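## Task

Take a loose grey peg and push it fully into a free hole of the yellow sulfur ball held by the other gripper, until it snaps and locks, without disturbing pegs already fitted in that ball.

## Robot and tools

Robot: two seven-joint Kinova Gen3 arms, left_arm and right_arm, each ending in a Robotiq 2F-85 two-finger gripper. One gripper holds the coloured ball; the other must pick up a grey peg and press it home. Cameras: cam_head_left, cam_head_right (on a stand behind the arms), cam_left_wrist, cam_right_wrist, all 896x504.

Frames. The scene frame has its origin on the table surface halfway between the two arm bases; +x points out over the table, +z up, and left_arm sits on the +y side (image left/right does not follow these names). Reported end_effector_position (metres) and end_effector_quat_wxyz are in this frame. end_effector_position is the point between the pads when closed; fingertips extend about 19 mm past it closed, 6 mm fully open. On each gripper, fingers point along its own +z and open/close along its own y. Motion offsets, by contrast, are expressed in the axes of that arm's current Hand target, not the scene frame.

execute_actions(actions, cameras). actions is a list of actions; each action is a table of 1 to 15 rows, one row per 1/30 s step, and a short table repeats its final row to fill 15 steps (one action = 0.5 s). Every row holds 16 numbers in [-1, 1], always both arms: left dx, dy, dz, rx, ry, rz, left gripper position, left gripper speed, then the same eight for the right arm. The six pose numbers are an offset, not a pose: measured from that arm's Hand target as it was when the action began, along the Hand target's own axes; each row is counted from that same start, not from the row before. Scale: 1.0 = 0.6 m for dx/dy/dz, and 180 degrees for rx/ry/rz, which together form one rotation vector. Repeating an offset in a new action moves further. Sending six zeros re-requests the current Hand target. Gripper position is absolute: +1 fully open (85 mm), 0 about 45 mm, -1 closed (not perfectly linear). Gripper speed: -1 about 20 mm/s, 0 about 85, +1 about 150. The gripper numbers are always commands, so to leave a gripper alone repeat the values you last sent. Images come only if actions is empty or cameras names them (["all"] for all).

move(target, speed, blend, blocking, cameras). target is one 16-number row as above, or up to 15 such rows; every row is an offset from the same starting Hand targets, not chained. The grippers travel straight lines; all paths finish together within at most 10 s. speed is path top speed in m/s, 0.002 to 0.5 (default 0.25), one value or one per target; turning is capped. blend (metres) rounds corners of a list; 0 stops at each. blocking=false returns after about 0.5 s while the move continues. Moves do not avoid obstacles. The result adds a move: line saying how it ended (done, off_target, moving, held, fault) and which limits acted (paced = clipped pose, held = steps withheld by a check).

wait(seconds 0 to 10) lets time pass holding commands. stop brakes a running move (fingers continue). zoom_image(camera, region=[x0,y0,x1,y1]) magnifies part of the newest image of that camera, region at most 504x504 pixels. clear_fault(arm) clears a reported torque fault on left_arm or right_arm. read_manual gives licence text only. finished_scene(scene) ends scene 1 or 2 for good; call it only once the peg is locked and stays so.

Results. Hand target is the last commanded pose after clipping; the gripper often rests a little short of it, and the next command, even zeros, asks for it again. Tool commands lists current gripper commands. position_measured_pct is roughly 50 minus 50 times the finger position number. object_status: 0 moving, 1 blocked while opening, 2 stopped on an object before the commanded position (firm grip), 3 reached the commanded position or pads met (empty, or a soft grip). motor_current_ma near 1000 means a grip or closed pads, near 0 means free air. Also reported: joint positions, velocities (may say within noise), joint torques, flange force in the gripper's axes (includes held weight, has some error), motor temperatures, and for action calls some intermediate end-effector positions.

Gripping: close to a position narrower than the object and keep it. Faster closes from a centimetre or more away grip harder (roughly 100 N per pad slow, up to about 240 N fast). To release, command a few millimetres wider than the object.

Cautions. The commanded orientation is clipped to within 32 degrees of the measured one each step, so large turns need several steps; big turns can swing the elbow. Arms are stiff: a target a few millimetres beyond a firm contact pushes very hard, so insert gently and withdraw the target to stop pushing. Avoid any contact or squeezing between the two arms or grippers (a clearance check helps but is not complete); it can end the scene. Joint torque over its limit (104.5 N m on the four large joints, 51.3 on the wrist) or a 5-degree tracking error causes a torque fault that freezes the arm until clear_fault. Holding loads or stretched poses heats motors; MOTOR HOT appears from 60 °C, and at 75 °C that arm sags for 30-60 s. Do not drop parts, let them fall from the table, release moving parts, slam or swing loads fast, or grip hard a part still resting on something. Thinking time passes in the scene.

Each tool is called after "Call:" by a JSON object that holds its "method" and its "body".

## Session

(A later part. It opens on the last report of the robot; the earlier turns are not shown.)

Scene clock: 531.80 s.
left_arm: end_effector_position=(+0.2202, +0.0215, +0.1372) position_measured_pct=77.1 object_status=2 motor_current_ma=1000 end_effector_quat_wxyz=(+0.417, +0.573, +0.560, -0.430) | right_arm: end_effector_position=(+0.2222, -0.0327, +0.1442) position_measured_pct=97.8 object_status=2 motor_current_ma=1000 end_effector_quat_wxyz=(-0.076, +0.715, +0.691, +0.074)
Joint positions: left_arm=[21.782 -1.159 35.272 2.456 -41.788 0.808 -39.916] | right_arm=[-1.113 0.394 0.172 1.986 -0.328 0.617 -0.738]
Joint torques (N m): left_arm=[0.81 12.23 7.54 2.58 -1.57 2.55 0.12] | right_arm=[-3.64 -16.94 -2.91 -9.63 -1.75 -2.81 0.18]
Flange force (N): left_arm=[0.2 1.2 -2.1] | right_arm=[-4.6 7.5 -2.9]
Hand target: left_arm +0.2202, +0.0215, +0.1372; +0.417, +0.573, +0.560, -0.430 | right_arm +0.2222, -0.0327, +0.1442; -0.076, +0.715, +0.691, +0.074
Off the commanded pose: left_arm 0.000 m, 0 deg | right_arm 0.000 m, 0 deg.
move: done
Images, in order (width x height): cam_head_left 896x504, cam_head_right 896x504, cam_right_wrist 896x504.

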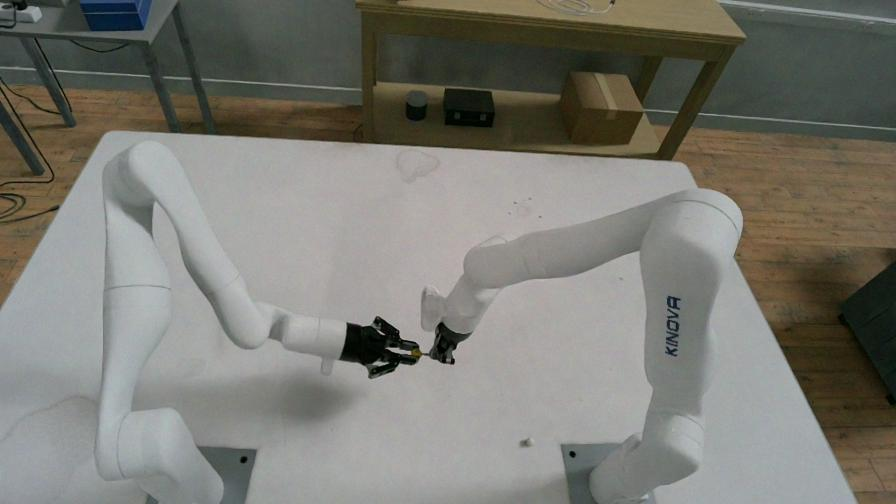

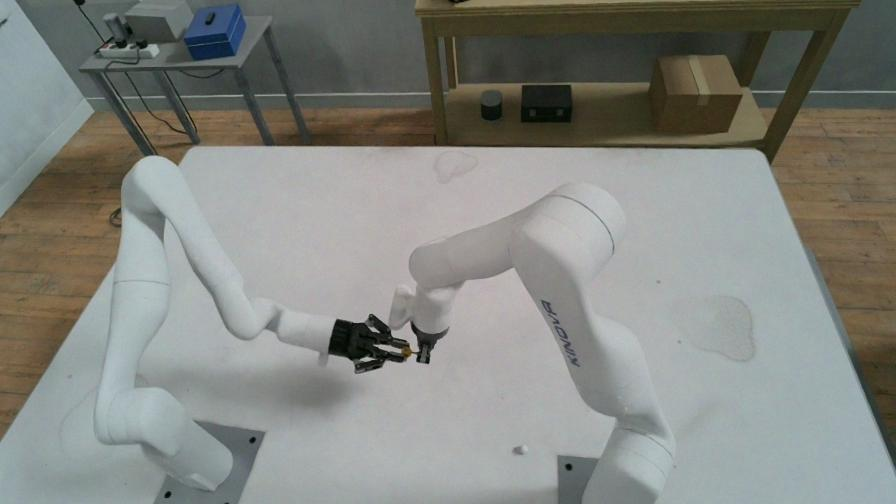

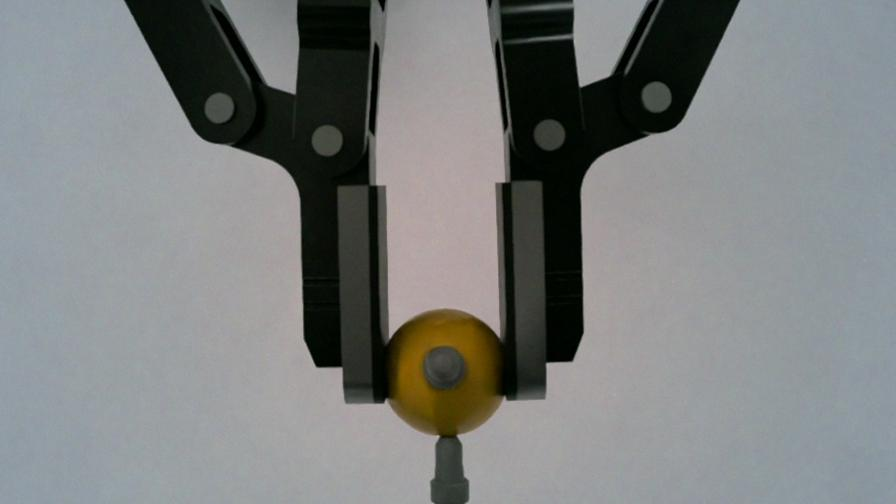

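Call:
{"method": "move", "body": {"target": [[0,0,0,0,0,0,-0.85,-1,-0.006,0,0,0,0,0,-1,-1],[0,0,0,0,0,0,-0.85,-1,-0.0022,0,-0.0011,0,-0.0278,0,-1,-1]], "speed": 0.01, "cameras": ["cam_right_wrist","cam_head_left","cam_head_right"]}}

Call:
{"method": "zoom_image", "body": {"camera": "cam_head_left", "region": [405, 340, 445, 370]}}

Call:
{"method": "zoom_image", "body": {"camera": "cam_head_right", "region": [395, 340, 435, 370]}}

Call:
{"method": "zoom_image", "body": {"camera": "cam_right_wrist", "region": [378, 304, 528, 504]}}

Scene clock: 600.63 s.
left_arm: end_effector_position=(+0.2202, +0.0215, +0.1372) position_measured_pct=77.1 object_status=2 motor_current_ma=1000 end_effector_quat_wxyz=(+0.417, +0.573, +0.560, -0.430) | right_arm: end_effector_position=(+0.2222, -0.0341, +0.1445) position_measured_pct=97.8 object_status=2 motor_current_ma=1000 end_effector_quat_wxyz=(-0.046, +0.718, +0.694, +0.043)
Joint positions: left_arm=[21.782 -1.159 35.272 2.456 -41.788 0.808 -39.916] | right_arm=[-1.182 0.426 0.224 1.914 -0.25 0.723 -0.833]
Joint torques (N m): left_arm=[-1.4 12.64 5.7 4.11 -1.39 2.01 0.11] | right_arm=[-1.31 -15.71 -0.39 -4.97 -0.3 -0.68 0.1]
Flange force (N): left_arm=[-1.6 1.7 7.8] | right_arm=[5.7 7.1 -2.3]
Hand target: left_arm +0.2202, +0.0215, +0.1372; +0.417, +0.573, +0.560, -0.430 | right_arm +0.2222, -0.0341, +0.1445; -0.046, +0.718, +0.694, +0.043
Off the commanded pose: left_arm 0.000 m, 0 deg | right_arm 0.000 m, 0 deg.
move: done
Images, in order (width x height): cam_head_left 896x504, cam_head_right 896x504, cam_right_wrist 896x504.

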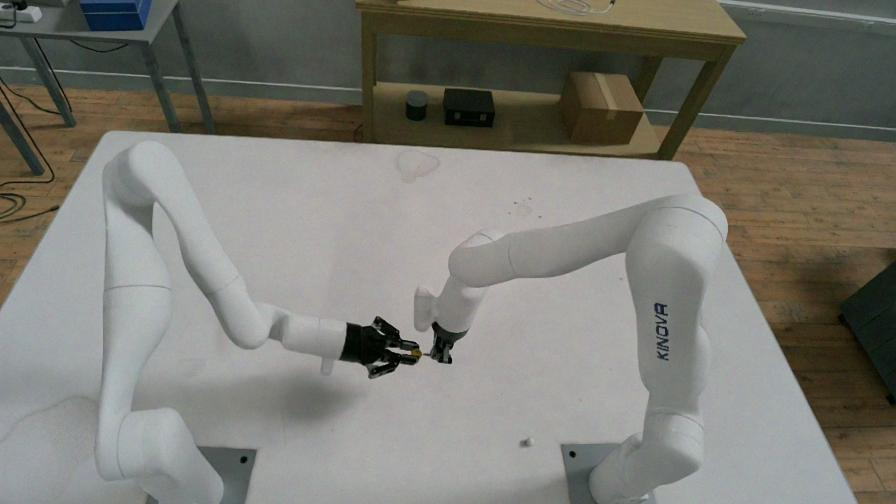

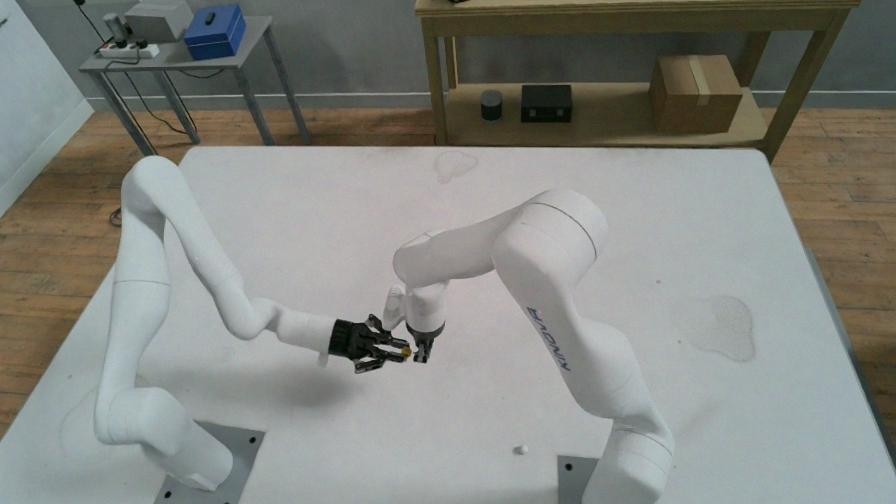

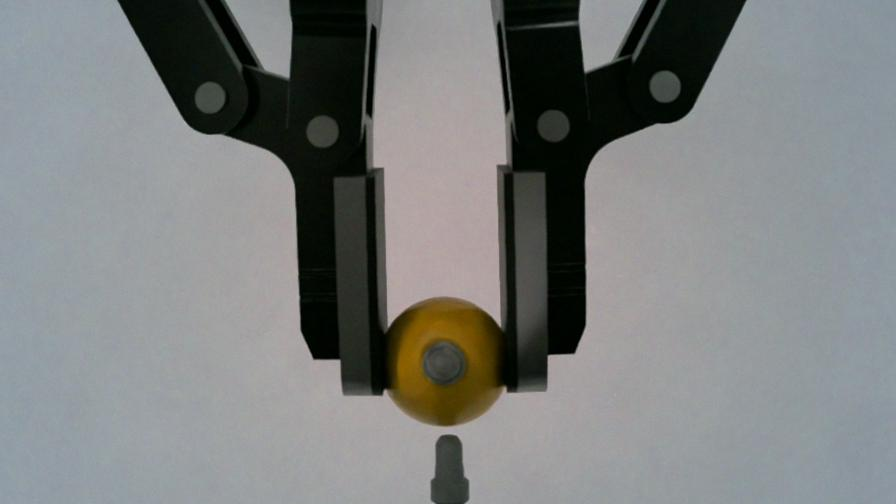

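Scaled by 12.600 from the camera's 896x504 image, which has a finer 1280x720 frame.

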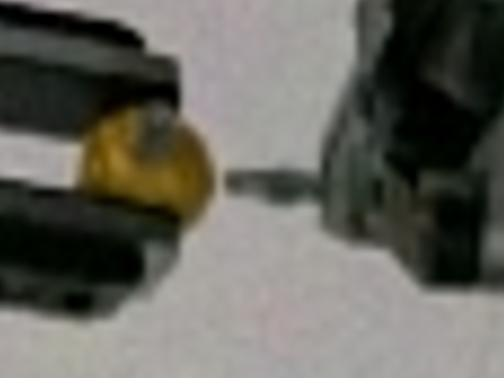

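Scaled by 12.600 from the camera's 896x504 image, which has a finer 1280x720 frame.

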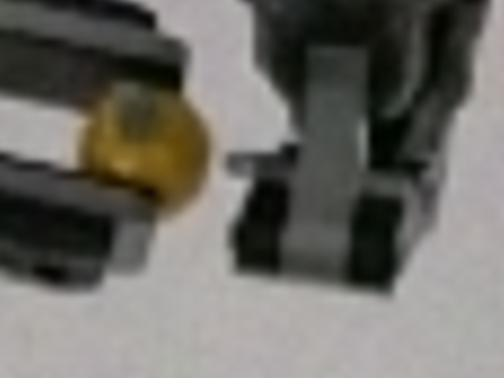

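Scaled by 2.520 from the camera's 896x504 image, which has a finer 1280x720 frame.

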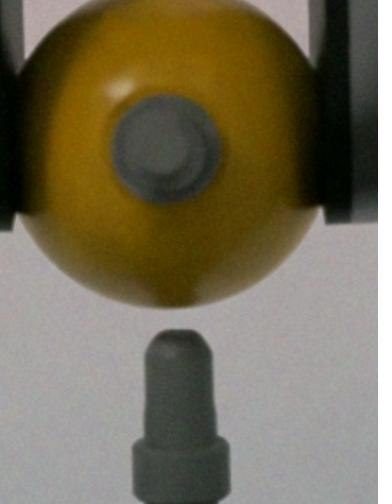

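Call:
{"method": "zoom_image", "body": {"camera": "cam_right_wrist", "region": [418, 390, 478, 450]}}

Scaled by 8.400 from the camera's 896x504 image, which has a finer 1280x720 frame.

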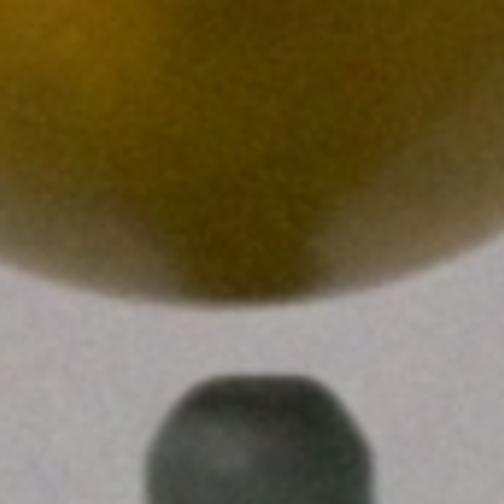

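Call:
{"method": "move", "body": {"target": [[0,0,0,0,0,0,-0.85,-1,0.001,-0.0005,0,0,0,0,-1,-1],[0,0,0,0,0,0,-0.85,-1,0.0033,-0.0005,0,0,0,0,-1,-1]], "speed": 0.005}}

Call:
{"method": "move", "body": {"target": [0,0,0,0,0,0,-0.85,-1,0.001,0,0,0,0,0,-1,-1], "speed": 0.005}}

Call:
{"method": "move", "body": {"target": [0,0,0,0,0,0,-0.85,-1,0.001,0,0,0,0,0,-1,-1], "speed": 0.005, "cameras": ["cam_right_wrist"]}}

Call:
{"method": "zoom_image", "body": {"camera": "cam_right_wrist", "region": [378, 304, 528, 504]}}

Scene clock: 616.80 s.
left_arm: end_effector_position=(+0.2202, +0.0215, +0.1372) position_measured_pct=77.1 object_status=2 motor_current_ma=1000 end_effector_quat_wxyz=(+0.417, +0.573, +0.560, -0.430) | right_arm: end_effector_position=(+0.2219, -0.0321, +0.1448) position_measured_pct=97.8 object_status=2 motor_current_ma=1000 end_effector_quat_wxyz=(-0.046, +0.718, +0.694, +0.043)
Joint positions: left_arm=[21.782 -1.159 35.272 2.456 -41.788 0.808 -39.916] | right_arm=[-1.185 0.428 0.224 1.909 -0.249 0.725 -0.837]
Joint torques (N m): left_arm=[-1.27 12.59 5.91 3.95 -1.39 2.03 0.12] | right_arm=[-1.49 -15.84 -0.56 -5.44 -0.33 -0.87 0.17]
Flange force (N): left_arm=[-1.3 1.3 7.1] | right_arm=[4.7 6.8 -2.4]
Hand target: left_arm +0.2202, +0.0215, +0.1372; +0.417, +0.573, +0.560, -0.430 | right_arm +0.2219, -0.0321, +0.1448; -0.046, +0.718, +0.694, +0.043
Off the commanded pose: left_arm 0.000 m, 0 deg | right_arm 0.000 m, 0 deg.
move: done

Scene clock: 617.50 s.
left_arm: end_effector_position=(+0.2202, +0.0215, +0.1372) position_measured_pct=77.1 object_status=2 motor_current_ma=1000 end_effector_quat_wxyz=(+0.417, +0.573, +0.560, -0.430) | right_arm: end_effector_position=(+0.2220, -0.0316, +0.1449) position_measured_pct=97.8 object_status=2 motor_current_ma=1000 end_effector_quat_wxyz=(-0.046, +0.718, +0.694, +0.043)
Joint positions: left_arm=[21.782 -1.159 35.272 2.456 -41.788 0.808 -39.916] | right_arm=[-1.185 0.429 0.225 1.908 -0.249 0.726 -0.838]
Joint torques (N m): left_arm=[0.08 12.36 6.93 3.01 -1.51 2.38 0.09] | right_arm=[-2.92 -17.08 -1.87 -8.29 -1.26 -2.21 0.18]
Flange force (N): left_arm=[-0.5 1.3 1.1] | right_arm=[-1.1 7.2 -2.2]
Hand target: left_arm +0.2202, +0.0215, +0.1372; +0.417, +0.573, +0.560, -0.430 | right_arm +0.2220, -0.0315, +0.1449; -0.046, +0.718, +0.694, +0.043
Off the commanded pose: left_arm 0.000 m, 0 deg | right_arm 0.000 m, 0 deg.
move: done

Scene clock: 618.20 s.
left_arm: end_effector_position=(+0.2202, +0.0215, +0.1372) position_measured_pct=77.1 object_status=2 motor_current_ma=1000 end_effector_quat_wxyz=(+0.417, +0.573, +0.560, -0.430) | right_arm: end_effector_position=(+0.2220, -0.0310, +0.1449) position_measured_pct=97.8 object_status=2 motor_current_ma=1000 end_effector_quat_wxyz=(-0.046, +0.718, +0.694, +0.043)
Joint positions: left_arm=[21.782 -1.159 35.272 2.456 -41.788 0.808 -39.916] | right_arm=[-1.186 0.43 0.225 1.906 -0.249 0.727 -0.838]
Joint torques (N m): left_arm=[1.45 12.07 7.93 2.17 -1.56 2.59 0.11] | right_arm=[-4.25 -18.34 -3.1 -11.19 -2.19 -3.58 0.19]
Flange force (N): left_arm=[0.4 1.2 -5.0] | right_arm=[-6.9 7.4 -1.9]
Hand target: left_arm +0.2202, +0.0215, +0.1372; +0.417, +0.573, +0.560, -0.430 | right_arm +0.2220, -0.0309, +0.1449; -0.046, +0.718, +0.694, +0.043
Off the commanded pose: left_arm 0.000 m, 0 deg | right_arm 0.000 m, 0 deg.
move: done
Images, in order (width x height): cam_right_wrist 896x504.

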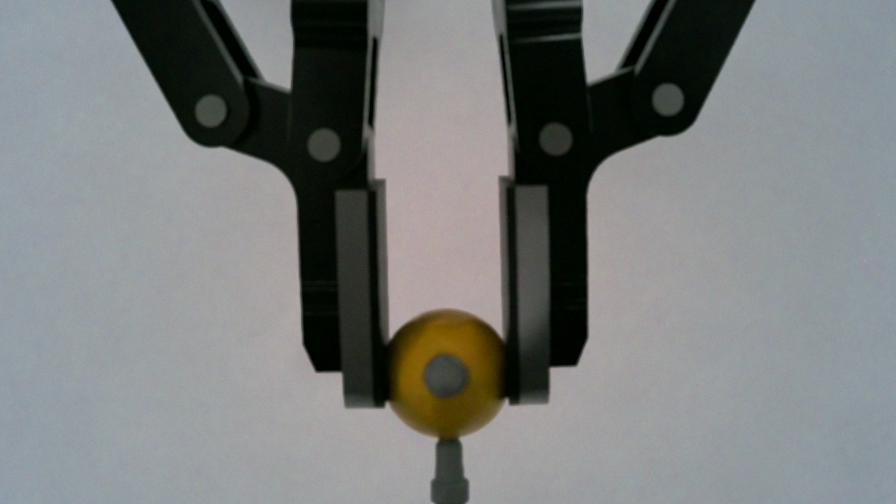

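Scaled by 2.520 from the camera's 896x504 image, which has a finer 1280x720 frame.

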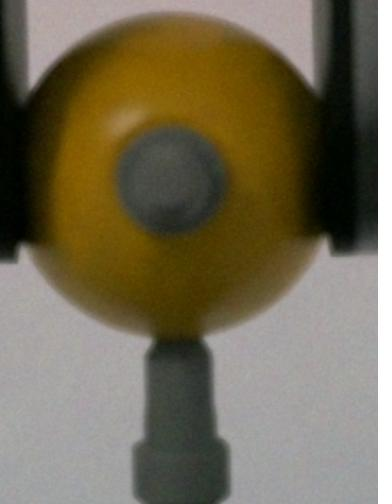

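Call:
{"method": "move", "body": {"target": [[0,0,0,0,0,0,-0.85,-1,-0.0038,0,0,0,0,0,-1,-1],[0,0,0,0,0,0,-0.85,-1,-0.0038,0,0.0012,0,0,0,-1,-1],[0,0,0,0,0,0,-0.85,-1,-0.0013,0,0.0012,0,0,0,-1,-1]], "speed": 0.01}}

Call:
{"method": "move", "body": {"target": [[0,0,0,0,0,0,-0.85,-1,-0.0025,0,0,0,0,0,-1,-1],[0,0,0,0,0,0,-0.85,-1,-0.0025,0,0.0012,0,0,0,-1,-1],[0,0,0,0,0,0,-0.85,-1,0,0,0.0012,0,0,0,-1,-1]], "speed": 0.01}}

Call:
{"method": "move", "body": {"target": [[0,0,0,0,0,0,-0.85,-1,-0.0025,0,0,0,0,0,-1,-1],[0,0,0,0,0,0,-0.85,-1,-0.0025,0,0.0012,0,0,0,-1,-1],[0,0,0,0,0,0,-0.85,-1,0,0,0.0012,0,0,0,-1,-1]], "speed": 0.01, "cameras": ["cam_head_left","cam_head_right"]}}

Call:
{"method": "zoom_image", "body": {"camera": "cam_head_left", "region": [405, 340, 445, 370]}}

Call:
{"method": "zoom_image", "body": {"camera": "cam_head_right", "region": [395, 340, 435, 370]}}

Scene clock: 654.93 s.
left_arm: end_effector_position=(+0.2202, +0.0215, +0.1372) position_measured_pct=77.1 object_status=2 motor_current_ma=1000 end_effector_quat_wxyz=(+0.417, +0.573, +0.560, -0.430) | right_arm: end_effector_position=(+0.2219, -0.0317, +0.1441) position_measured_pct=97.8 object_status=2 motor_current_ma=1000 end_effector_quat_wxyz=(-0.046, +0.718, +0.693, +0.043)
Joint positions: left_arm=[21.782 -1.159 35.272 2.456 -41.788 0.808 -39.916] | right_arm=[-1.185 0.43 0.224 1.909 -0.25 0.724 -0.837]
Joint torques (N m): left_arm=[-0.93 12.49 6.2 3.24 -1.32 2.28 0.12] | right_arm=[-2.78 -16.47 -1.4 -6.67 -0.68 -1.32 0.17]
Flange force (N): left_arm=[-1.3 0.8 4.5] | right_arm=[1.3 8.5 -1.6]
Hand target: left_arm +0.2202, +0.0215, +0.1372; +0.417, +0.573, +0.560, -0.430 | right_arm +0.2220, -0.0316, +0.1441; -0.046, +0.718, +0.694, +0.043
Off the commanded pose: left_arm 0.000 m, 0 deg | right_arm 0.000 m, 0 deg.
move: done

Scene clock: 655.97 s.
left_arm: end_effector_position=(+0.2202, +0.0215, +0.1372) position_measured_pct=77.1 object_status=2 motor_current_ma=1000 end_effector_quat_wxyz=(+0.417, +0.573, +0.560, -0.430) | right_arm: end_effector_position=(+0.2219, -0.0315, +0.1434) position_measured_pct=97.8 object_status=2 motor_current_ma=1000 end_effector_quat_wxyz=(-0.046, +0.718, +0.693, +0.043)
Joint positions: left_arm=[21.782 -1.159 35.272 2.456 -41.788 0.808 -39.916] | right_arm=[-1.184 0.432 0.224 1.909 -0.251 0.722 -0.836]
Joint torques (N m): left_arm=[-1.42 12.6 5.69 4.02 -1.33 1.95 0.13] | right_arm=[-1.44 -15.96 -0.44 -4.96 -0.31 -0.83 0.2]
Flange force (N): left_arm=[-1.6 1.3 7.7] | right_arm=[6.1 7.5 -2.5]
Hand target: left_arm +0.2202, +0.0215, +0.1372; +0.417, +0.573, +0.560, -0.430 | right_arm +0.2220, -0.0315, +0.1434; -0.046, +0.718, +0.694, +0.043
Off the commanded pose: left_arm 0.000 m, 0 deg | right_arm 0.000 m, 0 deg.
move: done

Scene clock: 657.00 s.
left_arm: end_effector_position=(+0.2202, +0.0215, +0.1372) position_measured_pct=77.1 object_status=2 motor_current_ma=1000 end_effector_quat_wxyz=(+0.417, +0.573, +0.560, -0.430) | right_arm: end_effector_position=(+0.2219, -0.0315, +0.1427) position_measured_pct=97.8 object_status=2 motor_current_ma=1000 end_effector_quat_wxyz=(-0.046, +0.718, +0.693, +0.043)
Joint positions: left_arm=[21.782 -1.159 35.272 2.456 -41.788 0.808 -39.916] | right_arm=[-1.184 0.433 0.223 1.91 -0.251 0.72 -0.835]
Joint torques (N m): left_arm=[-1.47 12.61 5.68 4.06 -1.4 2.01 0.11] | right_arm=[-1.45 -15.84 -0.38 -4.97 -0.23 -0.66 0.16]
Flange force (N): left_arm=[-1.7 1.4 8.0] | right_arm=[5.6 7.3 -2.1]
Hand target: left_arm +0.2202, +0.0215, +0.1372; +0.417, +0.573, +0.560, -0.430 | right_arm +0.2220, -0.0315, +0.1427; -0.046, +0.718, +0.694, +0.043
Off the commanded pose: left_arm 0.000 m, 0 deg | right_arm 0.000 m, 0 deg.
move: done
Images, in order (width x height): cam_head_left 896x504, cam_head_right 896x504.

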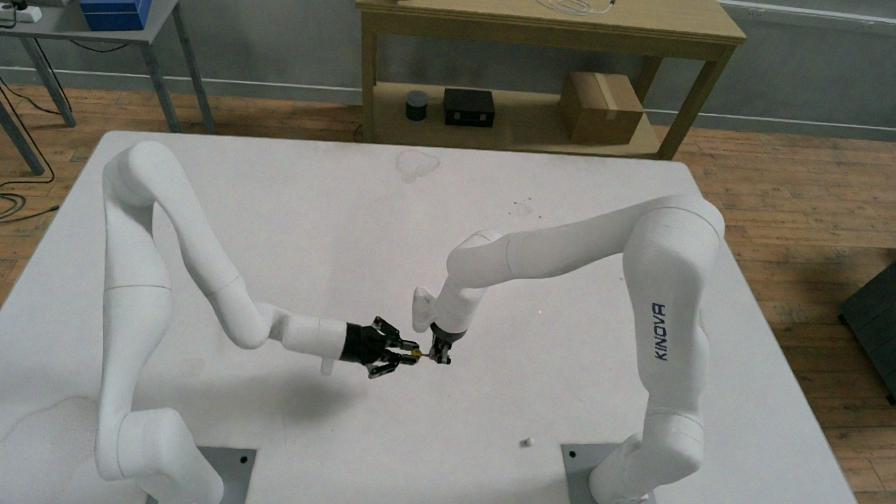

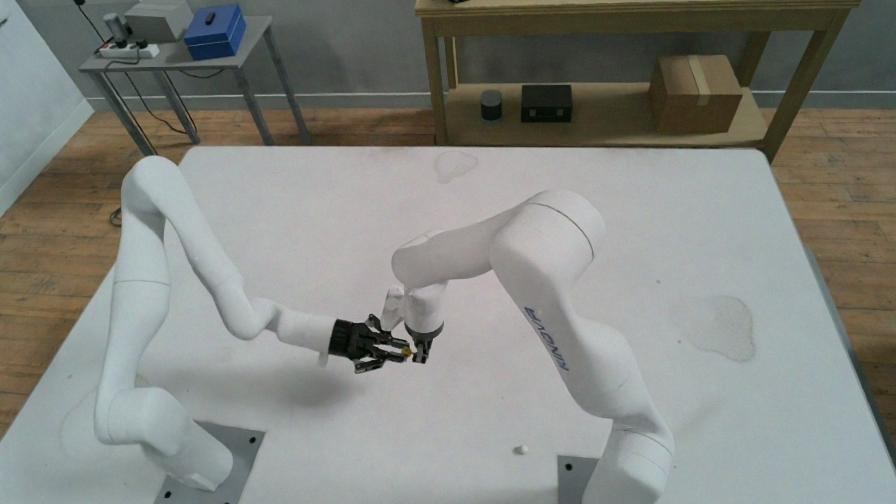

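Scaled by 12.600 from the camera's 896x504 image, which has a finer 1280x720 frame.

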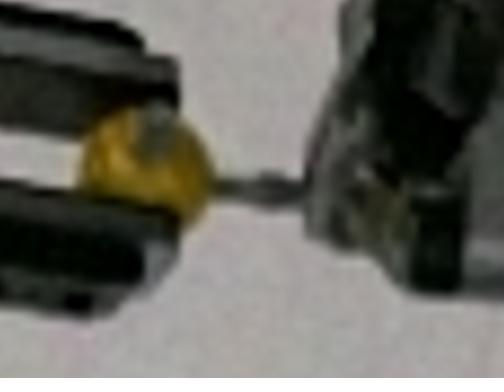

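Scaled by 12.600 from the camera's 896x504 image, which has a finer 1280x720 frame.

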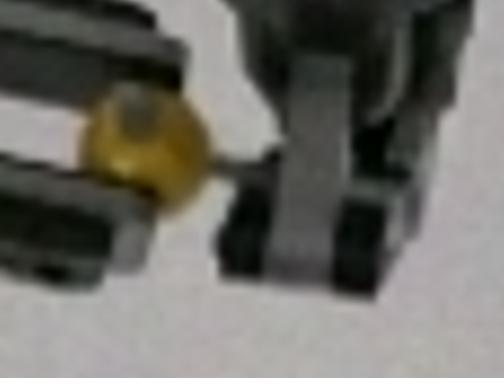

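Call:
{"method": "move", "body": {"target": [[0,0,0,0,0,0,-0.85,-1,-0.0015,0,-0.0003,0,0,0,-1,-1],[0,0,0,0,0,0,-0.85,-1,0.0017,0,-0.0003,0,0,0,-1,-1]], "speed": 0.01}}

Call:
{"method": "move", "body": {"target": [0,0,0,0,0,0,-0.85,-1,0.0017,0,0,0,0,0,-1,-1], "speed": 0.01}}

Call:
{"method": "move", "body": {"target": [0,0,0,0,0,0,-0.85,-1,0.0017,0,0,0,0,0,-1,-1], "speed": 0.01, "cameras": ["cam_right_wrist"]}}

Call:
{"method": "zoom_image", "body": {"camera": "cam_right_wrist", "region": [378, 304, 528, 504]}}

Scene clock: 665.70 s.
left_arm: end_effector_position=(+0.2202, +0.0215, +0.1372) position_measured_pct=77.1 object_status=2 motor_current_ma=1000 end_effector_quat_wxyz=(+0.417, +0.573, +0.560, -0.430) | right_arm: end_effector_position=(+0.2220, -0.0305, +0.1430) position_measured_pct=97.8 object_status=2 motor_current_ma=1000 end_effector_quat_wxyz=(-0.046, +0.718, +0.693, +0.043)
Joint positions: left_arm=[21.782 -1.159 35.272 2.456 -41.788 0.808 -39.916] | right_arm=[-1.185 0.434 0.223 1.907 -0.251 0.722 -0.837]
Joint torques (N m): left_arm=[-1.36 12.54 5.68 4.01 -1.36 1.94 0.09] | right_arm=[-1.35 -16.06 -0.43 -5.29 -0.29 -0.78 0.12]
Flange force (N): left_arm=[-1.9 1.5 7.5] | right_arm=[5.2 6.9 -1.9]
Hand target: left_arm +0.2202, +0.0215, +0.1372; +0.417, +0.573, +0.560, -0.430 | right_arm +0.2220, -0.0305, +0.1430; -0.046, +0.718, +0.694, +0.043
Off the commanded pose: left_arm 0.000 m, 0 deg | right_arm 0.000 m, 0 deg.
move: done

Scene clock: 666.40 s.
left_arm: end_effector_position=(+0.2202, +0.0215, +0.1372) position_measured_pct=77.1 object_status=2 motor_current_ma=1000 end_effector_quat_wxyz=(+0.417, +0.573, +0.560, -0.430) | right_arm: end_effector_position=(+0.2220, -0.0294, +0.1431) position_measured_pct=97.8 object_status=2 motor_current_ma=1000 end_effector_quat_wxyz=(-0.046, +0.718, +0.694, +0.043)
Joint positions: left_arm=[21.782 -1.159 35.272 2.456 -41.788 0.808 -39.916] | right_arm=[-1.187 0.436 0.223 1.904 -0.251 0.723 -0.839]
Joint torques (N m): left_arm=[-1.29 12.47 5.46 4.13 -1.31 1.75 0.1] | right_arm=[-1.25 -16.32 -0.27 -5.52 -0.24 -0.82 0.15]
Flange force (N): left_arm=[-2.2 1.8 7.4] | right_arm=[5.1 6.5 -1.2]
Hand target: left_arm +0.2202, +0.0215, +0.1372; +0.417, +0.573, +0.560, -0.430 | right_arm +0.2220, -0.0294, +0.1431; -0.046, +0.718, +0.694, +0.043
Off the commanded pose: left_arm 0.000 m, 0 deg | right_arm 0.000 m, 0 deg.
move: done

Scene clock: 667.10 s.
left_arm: end_effector_position=(+0.2202, +0.0215, +0.1372) position_measured_pct=77.1 object_status=2 motor_current_ma=1000 end_effector_quat_wxyz=(+0.417, +0.573, +0.560, -0.430) | right_arm: end_effector_position=(+0.2221, -0.0284, +0.1433) position_measured_pct=97.8 object_status=2 motor_current_ma=1000 end_effector_quat_wxyz=(-0.046, +0.718, +0.694, +0.043)
Joint positions: left_arm=[21.782 -1.159 35.272 2.456 -41.788 0.808 -39.916] | right_arm=[-1.188 0.437 0.224 1.901 -0.251 0.725 -0.84]
Joint torques (N m): left_arm=[-1.2 12.37 5.48 4.16 -1.36 1.68 0.09] | right_arm=[-1.27 -16.39 -0.26 -5.53 -0.26 -0.87 0.14]
Flange force (N): left_arm=[-2.5 1.7 7.3] | right_arm=[5.2 6.6 -1.3]
Hand target: left_arm +0.2202, +0.0215, +0.1372; +0.417, +0.573, +0.560, -0.430 | right_arm +0.2221, -0.0284, +0.1433; -0.046, +0.718, +0.694, +0.043
Off the commanded pose: left_arm 0.000 m, 0 deg | right_arm 0.000 m, 0 deg.
move: done
Images, in order (width x height): cam_right_wrist 896x504.

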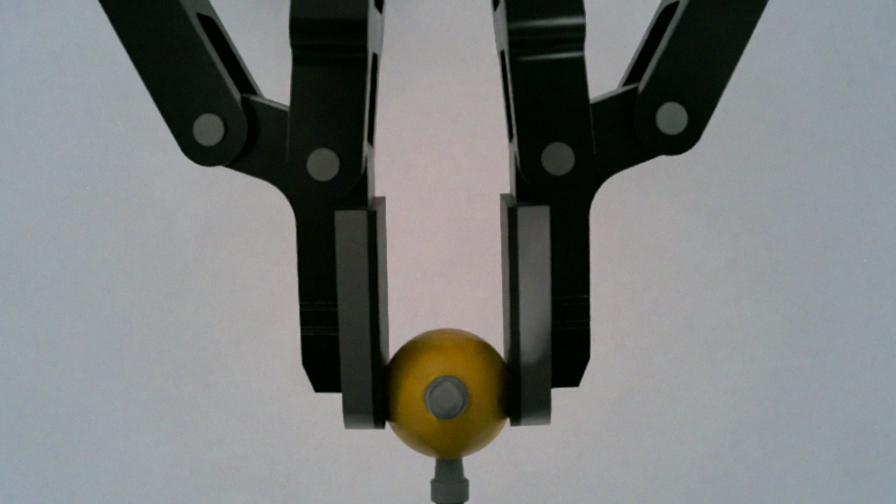

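Scaled by 2.520 from the camera's 896x504 image, which has a finer 1280x720 frame.

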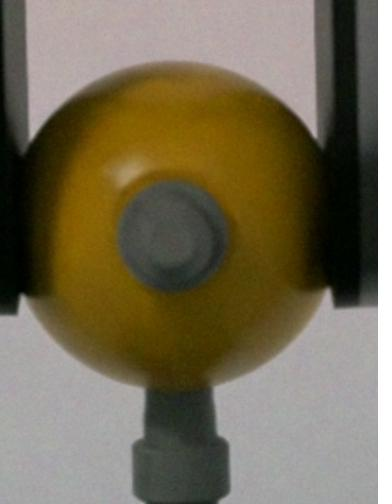

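Call:
{"method": "move", "body": {"target": [0,0,0,0,0,0,-0.85,-1,0.0025,0,0,0,0,0,-1,-1], "speed": 0.01}}

Call:
{"method": "move", "body": {"target": [0,0,0,0,0,0,-0.85,-1,0.0017,0,0,0,0,0,-1,-1], "speed": 0.01, "cameras": ["cam_right_wrist"]}}

Call:
{"method": "zoom_image", "body": {"camera": "cam_right_wrist", "region": [378, 304, 528, 504]}}

Scene clock: 676.30 s.
left_arm: end_effector_position=(+0.2202, +0.0215, +0.1372) position_measured_pct=77.1 object_status=2 motor_current_ma=1000 end_effector_quat_wxyz=(+0.417, +0.573, +0.560, -0.430) | right_arm: end_effector_position=(+0.2221, -0.0270, +0.1434) position_measured_pct=97.8 object_status=2 motor_current_ma=1000 end_effector_quat_wxyz=(-0.046, +0.718, +0.693, +0.043)
Joint positions: left_arm=[21.782 -1.159 35.272 2.456 -41.788 0.808 -39.916] | right_arm=[-1.189 0.439 0.224 1.897 -0.25 0.727 -0.843]
Joint torques (N m): left_arm=[-0.25 12.18 6.1 3.71 -1.41 1.79 0.1] | right_arm=[-2.06 -17.28 -0.98 -7.47 -0.81 -1.78 0.19]
Flange force (N): left_arm=[-1.9 1.9 3.4] | right_arm=[1.5 6.4 -1.1]
Hand target: left_arm +0.2202, +0.0215, +0.1372; +0.417, +0.573, +0.560, -0.430 | right_arm +0.2221, -0.0270, +0.1435; -0.046, +0.718, +0.694, +0.043
Off the commanded pose: left_arm 0.000 m, 0 deg | right_arm 0.000 m, 0 deg.
move: done

Scene clock: 677.00 s.
left_arm: end_effector_position=(+0.2202, +0.0215, +0.1372) position_measured_pct=77.1 object_status=2 motor_current_ma=1000 end_effector_quat_wxyz=(+0.417, +0.573, +0.560, -0.430) | right_arm: end_effector_position=(+0.2221, -0.0260, +0.1436) position_measured_pct=97.8 object_status=2 motor_current_ma=1000 end_effector_quat_wxyz=(-0.046, +0.718, +0.693, +0.043)
Joint positions: left_arm=[21.782 -1.159 35.272 2.456 -41.788 0.808 -39.916] | right_arm=[-1.19 0.44 0.224 1.894 -0.25 0.728 -0.844]
Joint torques (N m): left_arm=[0.87 11.89 6.79 2.86 -1.37 1.97 0.1] | right_arm=[-3.3 -18.57 -2.19 -10.03 -1.63 -2.98 0.17]
Flange force (N): left_arm=[-1.5 1.9 -2.1] | right_arm=[-3.5 7.0 -0.6]
Hand target: left_arm +0.2202, +0.0215, +0.1372; +0.417, +0.573, +0.560, -0.430 | right_arm +0.2221, -0.0259, +0.1436; -0.046, +0.718, +0.694, +0.043
Off the commanded pose: left_arm 0.000 m, 0 deg | right_arm 0.000 m, 0 deg.
move: done
Images, in order (width x height): cam_right_wrist 896x504.

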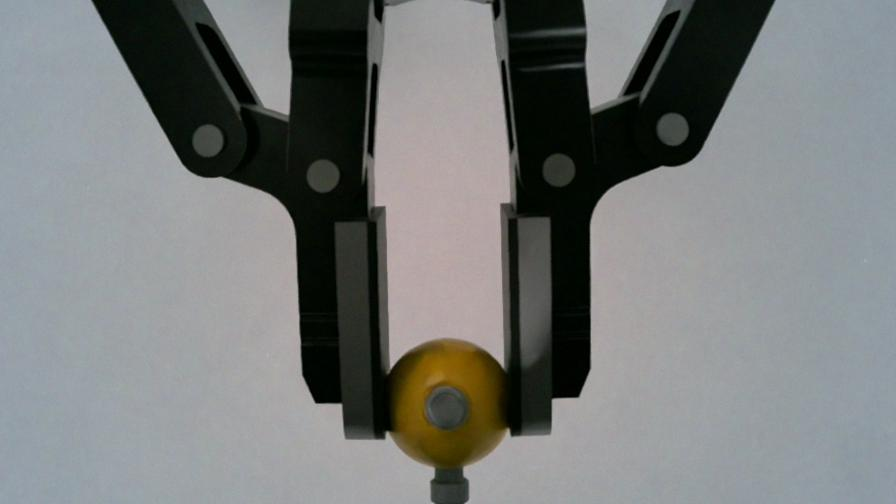

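Scaled by 2.520 from the camera's 896x504 image, which has a finer 1280x720 frame.

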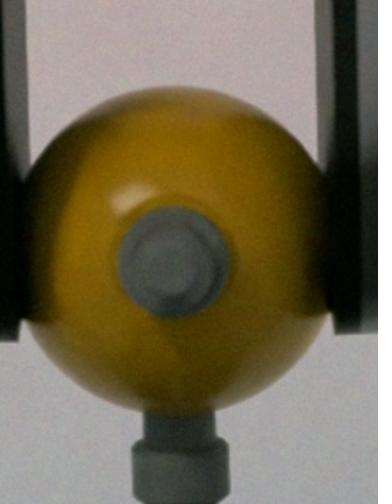

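Call:
{"method": "move", "body": {"target": [0,0,0,0,0,0,-0.85,-1,0.0017,0,0,0,0,0,-1,-1], "speed": 0.01}}

Call:
{"method": "move", "body": {"target": [0,0,0,0,0,0,-0.85,-1,0.0017,0,0,0,0,0,-1,-1], "speed": 0.01, "cameras": ["cam_right_wrist"]}}

Call:
{"method": "zoom_image", "body": {"camera": "cam_right_wrist", "region": [378, 304, 528, 504]}}

Scene clock: 687.40 s.
left_arm: end_effector_position=(+0.2202, +0.0215, +0.1372) position_measured_pct=77.1 object_status=2 motor_current_ma=1000 end_effector_quat_wxyz=(+0.417, +0.573, +0.560, -0.430) | right_arm: end_effector_position=(+0.2222, -0.0249, +0.1437) position_measured_pct=97.8 object_status=2 motor_current_ma=1000 end_effector_quat_wxyz=(-0.046, +0.718, +0.694, +0.043)
Joint positions: left_arm=[21.782 -1.159 35.272 2.456 -41.788 0.808 -39.916] | right_arm=[-1.191 0.442 0.224 1.891 -0.25 0.73 -0.846]
Joint torques (N m): left_arm=[1.68 11.61 6.96 2.46 -1.35 1.88 0.12] | right_arm=[-3.97 -19.67 -2.74 -11.97 -2.11 -3.8 0.15]
Flange force (N): left_arm=[-1.9 2.0 -5.5] | right_arm=[-7.0 6.8 0.4]
Hand target: left_arm +0.2202, +0.0215, +0.1372; +0.417, +0.573, +0.560, -0.430 | right_arm +0.2222, -0.0249, +0.1437; -0.046, +0.718, +0.694, +0.043
Off the commanded pose: left_arm 0.000 m, 0 deg | right_arm 0.000 m, 0 deg.
move: done

Scene clock: 688.10 s.
left_arm: end_effector_position=(+0.2202, +0.0215, +0.1372) position_measured_pct=77.1 object_status=2 motor_current_ma=1000 end_effector_quat_wxyz=(+0.417, +0.573, +0.560, -0.430) | right_arm: end_effector_position=(+0.2222, -0.0239, +0.1438) position_measured_pct=97.8 object_status=2 motor_current_ma=1000 end_effector_quat_wxyz=(-0.046, +0.718, +0.693, +0.043)
Joint positions: left_arm=[21.782 -1.159 35.272 2.456 -41.788 0.808 -39.916] | right_arm=[-1.192 0.443 0.224 1.888 -0.25 0.731 -0.847]
Joint torques (N m): left_arm=[2.58 11.44 7.44 1.74 -1.36 1.92 0.09] | right_arm=[-4.93 -20.73 -3.58 -13.86 -2.71 -4.68 0.19]
Flange force (N): left_arm=[-1.6 1.5 -9.6] | right_arm=[-10.6 7.2 1.0]
Hand target: left_arm +0.2202, +0.0215, +0.1372; +0.417, +0.573, +0.560, -0.430 | right_arm +0.2222, -0.0239, +0.1438; -0.046, +0.718, +0.694, +0.043
Off the commanded pose: left_arm 0.000 m, 0 deg | right_arm 0.000 m, 0 deg.
move: done
Images, in order (width x height): cam_right_wrist 896x504.

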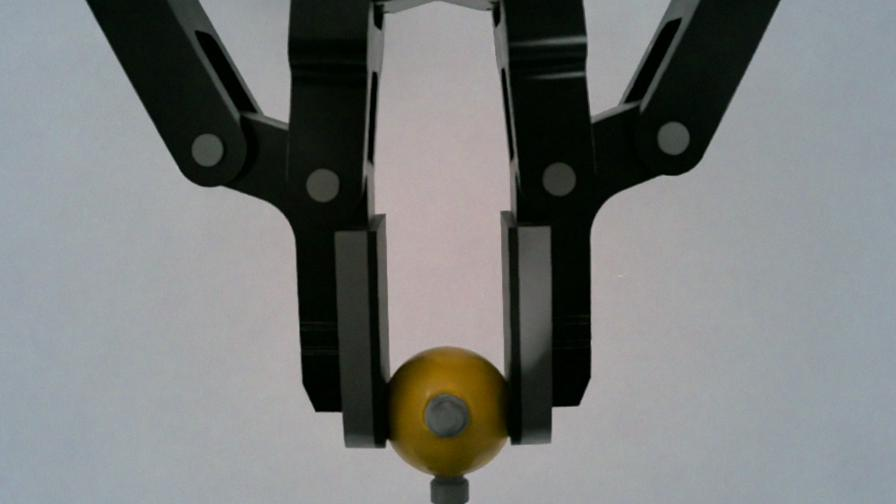

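Scaled by 2.520 from the camera's 896x504 image, which has a finer 1280x720 frame.

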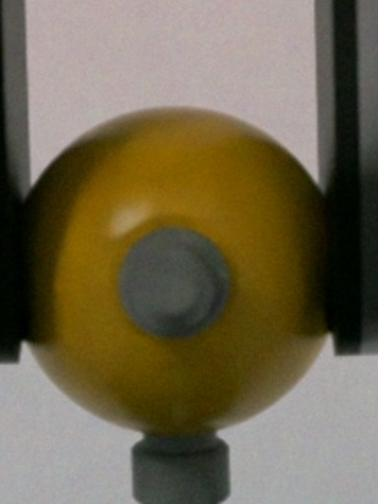

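Call:
{"method": "move", "body": {"target": [0,0,0,0,0,0,-0.85,-1,0.0014,0,0,0,0,0,-1,-1], "speed": 0.01, "cameras": ["cam_right_wrist"]}}

Call:
{"method": "zoom_image", "body": {"camera": "cam_right_wrist", "region": [378, 304, 528, 504]}}

Scene clock: 693.77 s.
left_arm: end_effector_position=(+0.2202, +0.0215, +0.1372) position_measured_pct=77.1 object_status=2 motor_current_ma=1000 end_effector_quat_wxyz=(+0.417, +0.573, +0.560, -0.430) | right_arm: end_effector_position=(+0.2222, -0.0231, +0.1439) position_measured_pct=97.8 object_status=2 motor_current_ma=1000 end_effector_quat_wxyz=(-0.046, +0.718, +0.694, +0.043)
Joint positions: left_arm=[21.782 -1.159 35.272 2.456 -41.788 0.808 -39.916] | right_arm=[-1.193 0.444 0.224 1.886 -0.25 0.733 -0.848]
Joint torques (N m): left_arm=[2.8 11.1 6.94 1.54 -1.13 1.61 0.1] | right_arm=[-5.21 -21.6 -3.9 -14.82 -2.92 -4.95 0.18]
Flange force (N): left_arm=[-3.1 1.8 -11.1] | right_arm=[-12.0 7.2 2.5]
Hand target: left_arm +0.2202, +0.0215, +0.1372; +0.417, +0.573, +0.560, -0.430 | right_arm +0.2222, -0.0231, +0.1439; -0.046, +0.718, +0.694, +0.043
Off the commanded pose: left_arm 0.000 m, 0 deg | right_arm 0.000 m, 0 deg.
move: done
Images, in order (width x height): cam_right_wrist 896x504.

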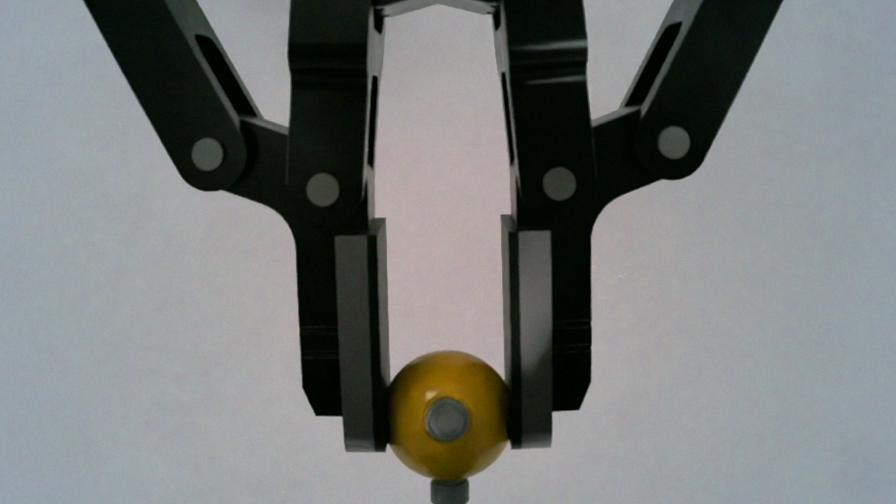

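Scaled by 2.520 from the camera's 896x504 image, which has a finer 1280x720 frame.

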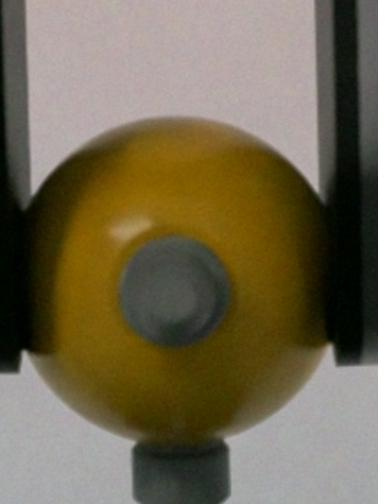

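Call:
{"method": "move", "body": {"target": [0,0,0,0,0,0,-0.85,-1,0.0017,0,0,0,0,0,-1,-1], "speed": 0.01}}

Call:
{"method": "move", "body": {"target": [0,0,0,0,0,0,-0.85,-1,0.0017,0,0,0,0,0,-1,-1], "speed": 0.01, "cameras": ["cam_right_wrist"]}}

Call:
{"method": "zoom_image", "body": {"camera": "cam_right_wrist", "region": [378, 304, 528, 504]}}

Scene clock: 701.67 s.
left_arm: end_effector_position=(+0.2202, +0.0215, +0.1372) position_measured_pct=77.1 object_status=2 motor_current_ma=1000 end_effector_quat_wxyz=(+0.417, +0.573, +0.560, -0.430) | right_arm: end_effector_position=(+0.2223, -0.0221, +0.1441) position_measured_pct=97.8 object_status=2 motor_current_ma=1000 end_effector_quat_wxyz=(-0.046, +0.718, +0.693, +0.043)
Joint positions: left_arm=[21.782 -1.159 35.272 2.456 -41.788 0.808 -39.916] | right_arm=[-1.194 0.445 0.224 1.883 -0.25 0.734 -0.85]
Joint torques (N m): left_arm=[3.12 10.88 6.76 1.28 -1 1.35 0.1] | right_arm=[-5.61 -22.49 -4.11 -15.94 -3.2 -5.41 0.18]
Flange force (N): left_arm=[-3.7 1.6 -12.8] | right_arm=[-13.7 7.4 3.7]
Hand target: left_arm +0.2202, +0.0215, +0.1372; +0.417, +0.573, +0.560, -0.430 | right_arm +0.2223, -0.0221, +0.1441; -0.046, +0.718, +0.694, +0.043
Off the commanded pose: left_arm 0.000 m, 0 deg | right_arm 0.000 m, 0 deg.
move: done

Scene clock: 702.37 s.
left_arm: end_effector_position=(+0.2202, +0.0215, +0.1372) position_measured_pct=77.1 object_status=2 motor_current_ma=1000 end_effector_quat_wxyz=(+0.417, +0.573, +0.560, -0.430) | right_arm: end_effector_position=(+0.2223, -0.0211, +0.1442) position_measured_pct=97.8 object_status=2 motor_current_ma=1000 end_effector_quat_wxyz=(-0.046, +0.718, +0.694, +0.043)
Joint positions: left_arm=[21.782 -1.159 35.272 2.456 -41.788 0.808 -39.916] | right_arm=[-1.195 0.447 0.224 1.88 -0.25 0.736 -0.851]
Joint torques (N m): left_arm=[4.48 10.5 7.58 0.46 -1.04 1.5 0.09] | right_arm=[-6.74 -23.91 -5.22 -18.83 -4 -6.75 0.17]
Flange force (N): left_arm=[-3.4 1.6 -18.8] | right_arm=[-19.2 7.3 4.3]
Hand target: left_arm +0.2202, +0.0215, +0.1372; +0.417, +0.573, +0.560, -0.430 | right_arm +0.2223, -0.0211, +0.1442; -0.046, +0.718, +0.694, +0.043
Off the commanded pose: left_arm 0.000 m, 0 deg | right_arm 0.000 m, 0 deg.
move: done
Images, in order (width x height): cam_right_wrist 896x504.

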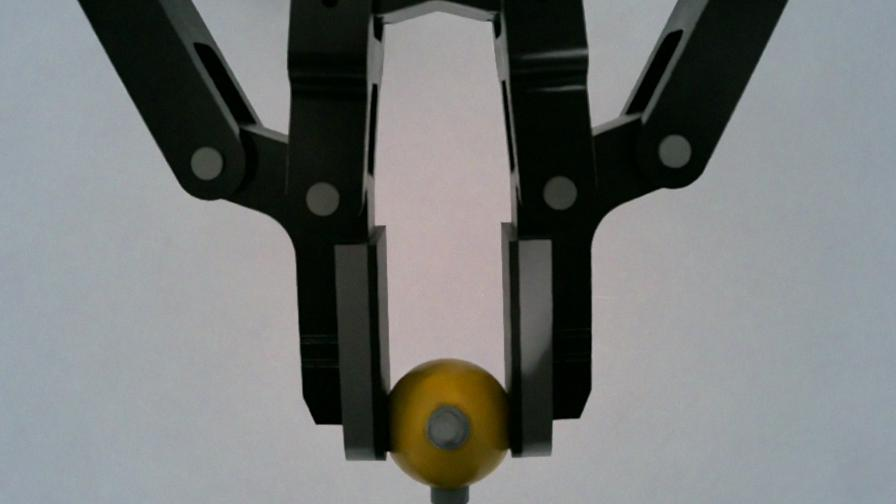

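Scaled by 2.520 from the camera's 896x504 image, which has a finer 1280x720 frame.

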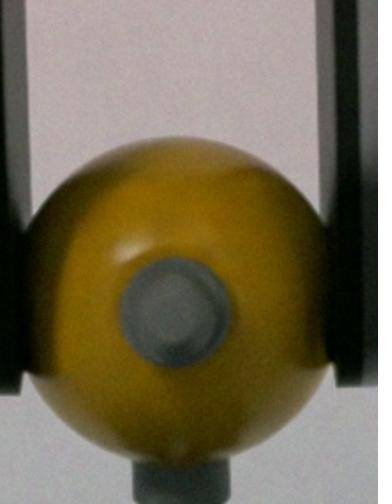

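Call:
{"method": "move", "body": {"target": [0,0,0,0,0,0,-0.85,-1,0.0012,0,0,0,0,0,-1,-1], "speed": 0.01}}

Call:
{"method": "move", "body": {"target": [0,0,0,0,0,0,-0.85,-1,0.0012,0,0,0,0,0,-1,-1], "speed": 0.01, "cameras": ["cam_right_wrist"]}}

Call:
{"method": "zoom_image", "body": {"camera": "cam_right_wrist", "region": [378, 304, 528, 504]}}

Scene clock: 710.67 s.
left_arm: end_effector_position=(+0.2202, +0.0215, +0.1372) position_measured_pct=77.1 object_status=2 motor_current_ma=1000 end_effector_quat_wxyz=(+0.417, +0.573, +0.560, -0.430) | right_arm: end_effector_position=(+0.2223, -0.0203, +0.1443) position_measured_pct=97.8 object_status=2 motor_current_ma=1000 end_effector_quat_wxyz=(-0.046, +0.718, +0.694, +0.043)
Joint positions: left_arm=[21.782 -1.159 35.272 2.456 -41.788 0.808 -39.916] | right_arm=[-1.196 0.448 0.224 1.878 -0.25 0.737 -0.853]
Joint torques (N m): left_arm=[5.97 10.2 8.6 -0.63 -1.1 1.77 0.12] | right_arm=[-8.38 -25.5 -6.68 -22.13 -5.1 -8.34 0.17]
Flange force (N): left_arm=[-2.6 1.1 -25.6] | right_arm=[-25.7 7.9 4.8]
Hand target: left_arm +0.2202, +0.0215, +0.1372; +0.417, +0.573, +0.560, -0.430 | right_arm +0.2223, -0.0203, +0.1443; -0.046, +0.718, +0.693, +0.043
Off the commanded pose: left_arm 0.000 m, 0 deg | right_arm 0.000 m, 0 deg.
move: done

Scene clock: 711.37 s.
left_arm: end_effector_position=(+0.2202, +0.0215, +0.1372) position_measured_pct=77.1 object_status=2 motor_current_ma=1000 end_effector_quat_wxyz=(+0.417, +0.573, +0.560, -0.430) | right_arm: end_effector_position=(+0.2224, -0.0197, +0.1444) position_measured_pct=97.8 object_status=2 motor_current_ma=1000 end_effector_quat_wxyz=(-0.046, +0.718, +0.694, +0.043)
Joint positions: left_arm=[21.782 -1.159 35.272 2.456 -41.788 0.808 -39.916] | right_arm=[-1.197 0.449 0.224 1.876 -0.249 0.738 -0.854]
Joint torques (N m): left_arm=[7.54 9.82 9.64 -1.44 -1.15 1.98 0.12] | right_arm=[-9.82 -27.03 -8.06 -25.44 -6.08 -9.94 0.2]
Flange force (N): left_arm=[-1.8 1.6 -32.4] | right_arm=[-32.1 8.0 5.1]
Hand target: left_arm +0.2202, +0.0215, +0.1372; +0.417, +0.573, +0.560, -0.430 | right_arm +0.2224, -0.0196, +0.1444; -0.046, +0.718, +0.694, +0.043
Off the commanded pose: left_arm 0.000 m, 0 deg | right_arm 0.000 m, 0 deg.
move: done
Images, in order (width x height): cam_right_wrist 896x504.

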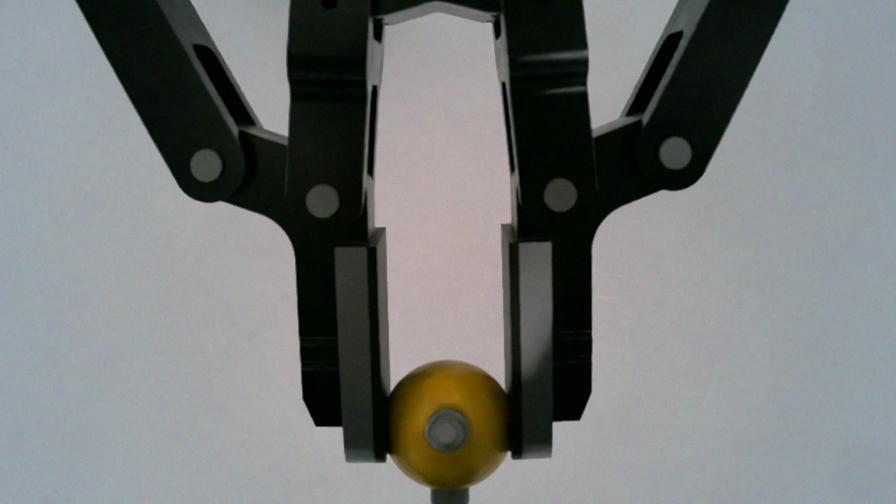

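Scaled by 2.520 from the camera's 896x504 image, which has a finer 1280x720 frame.

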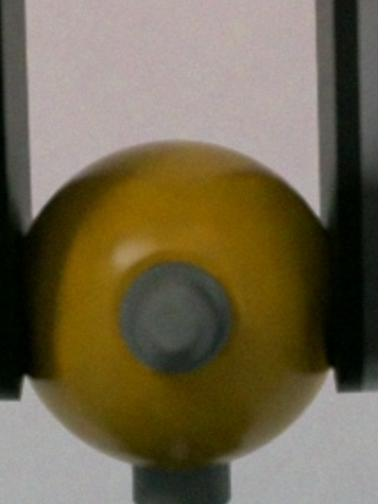

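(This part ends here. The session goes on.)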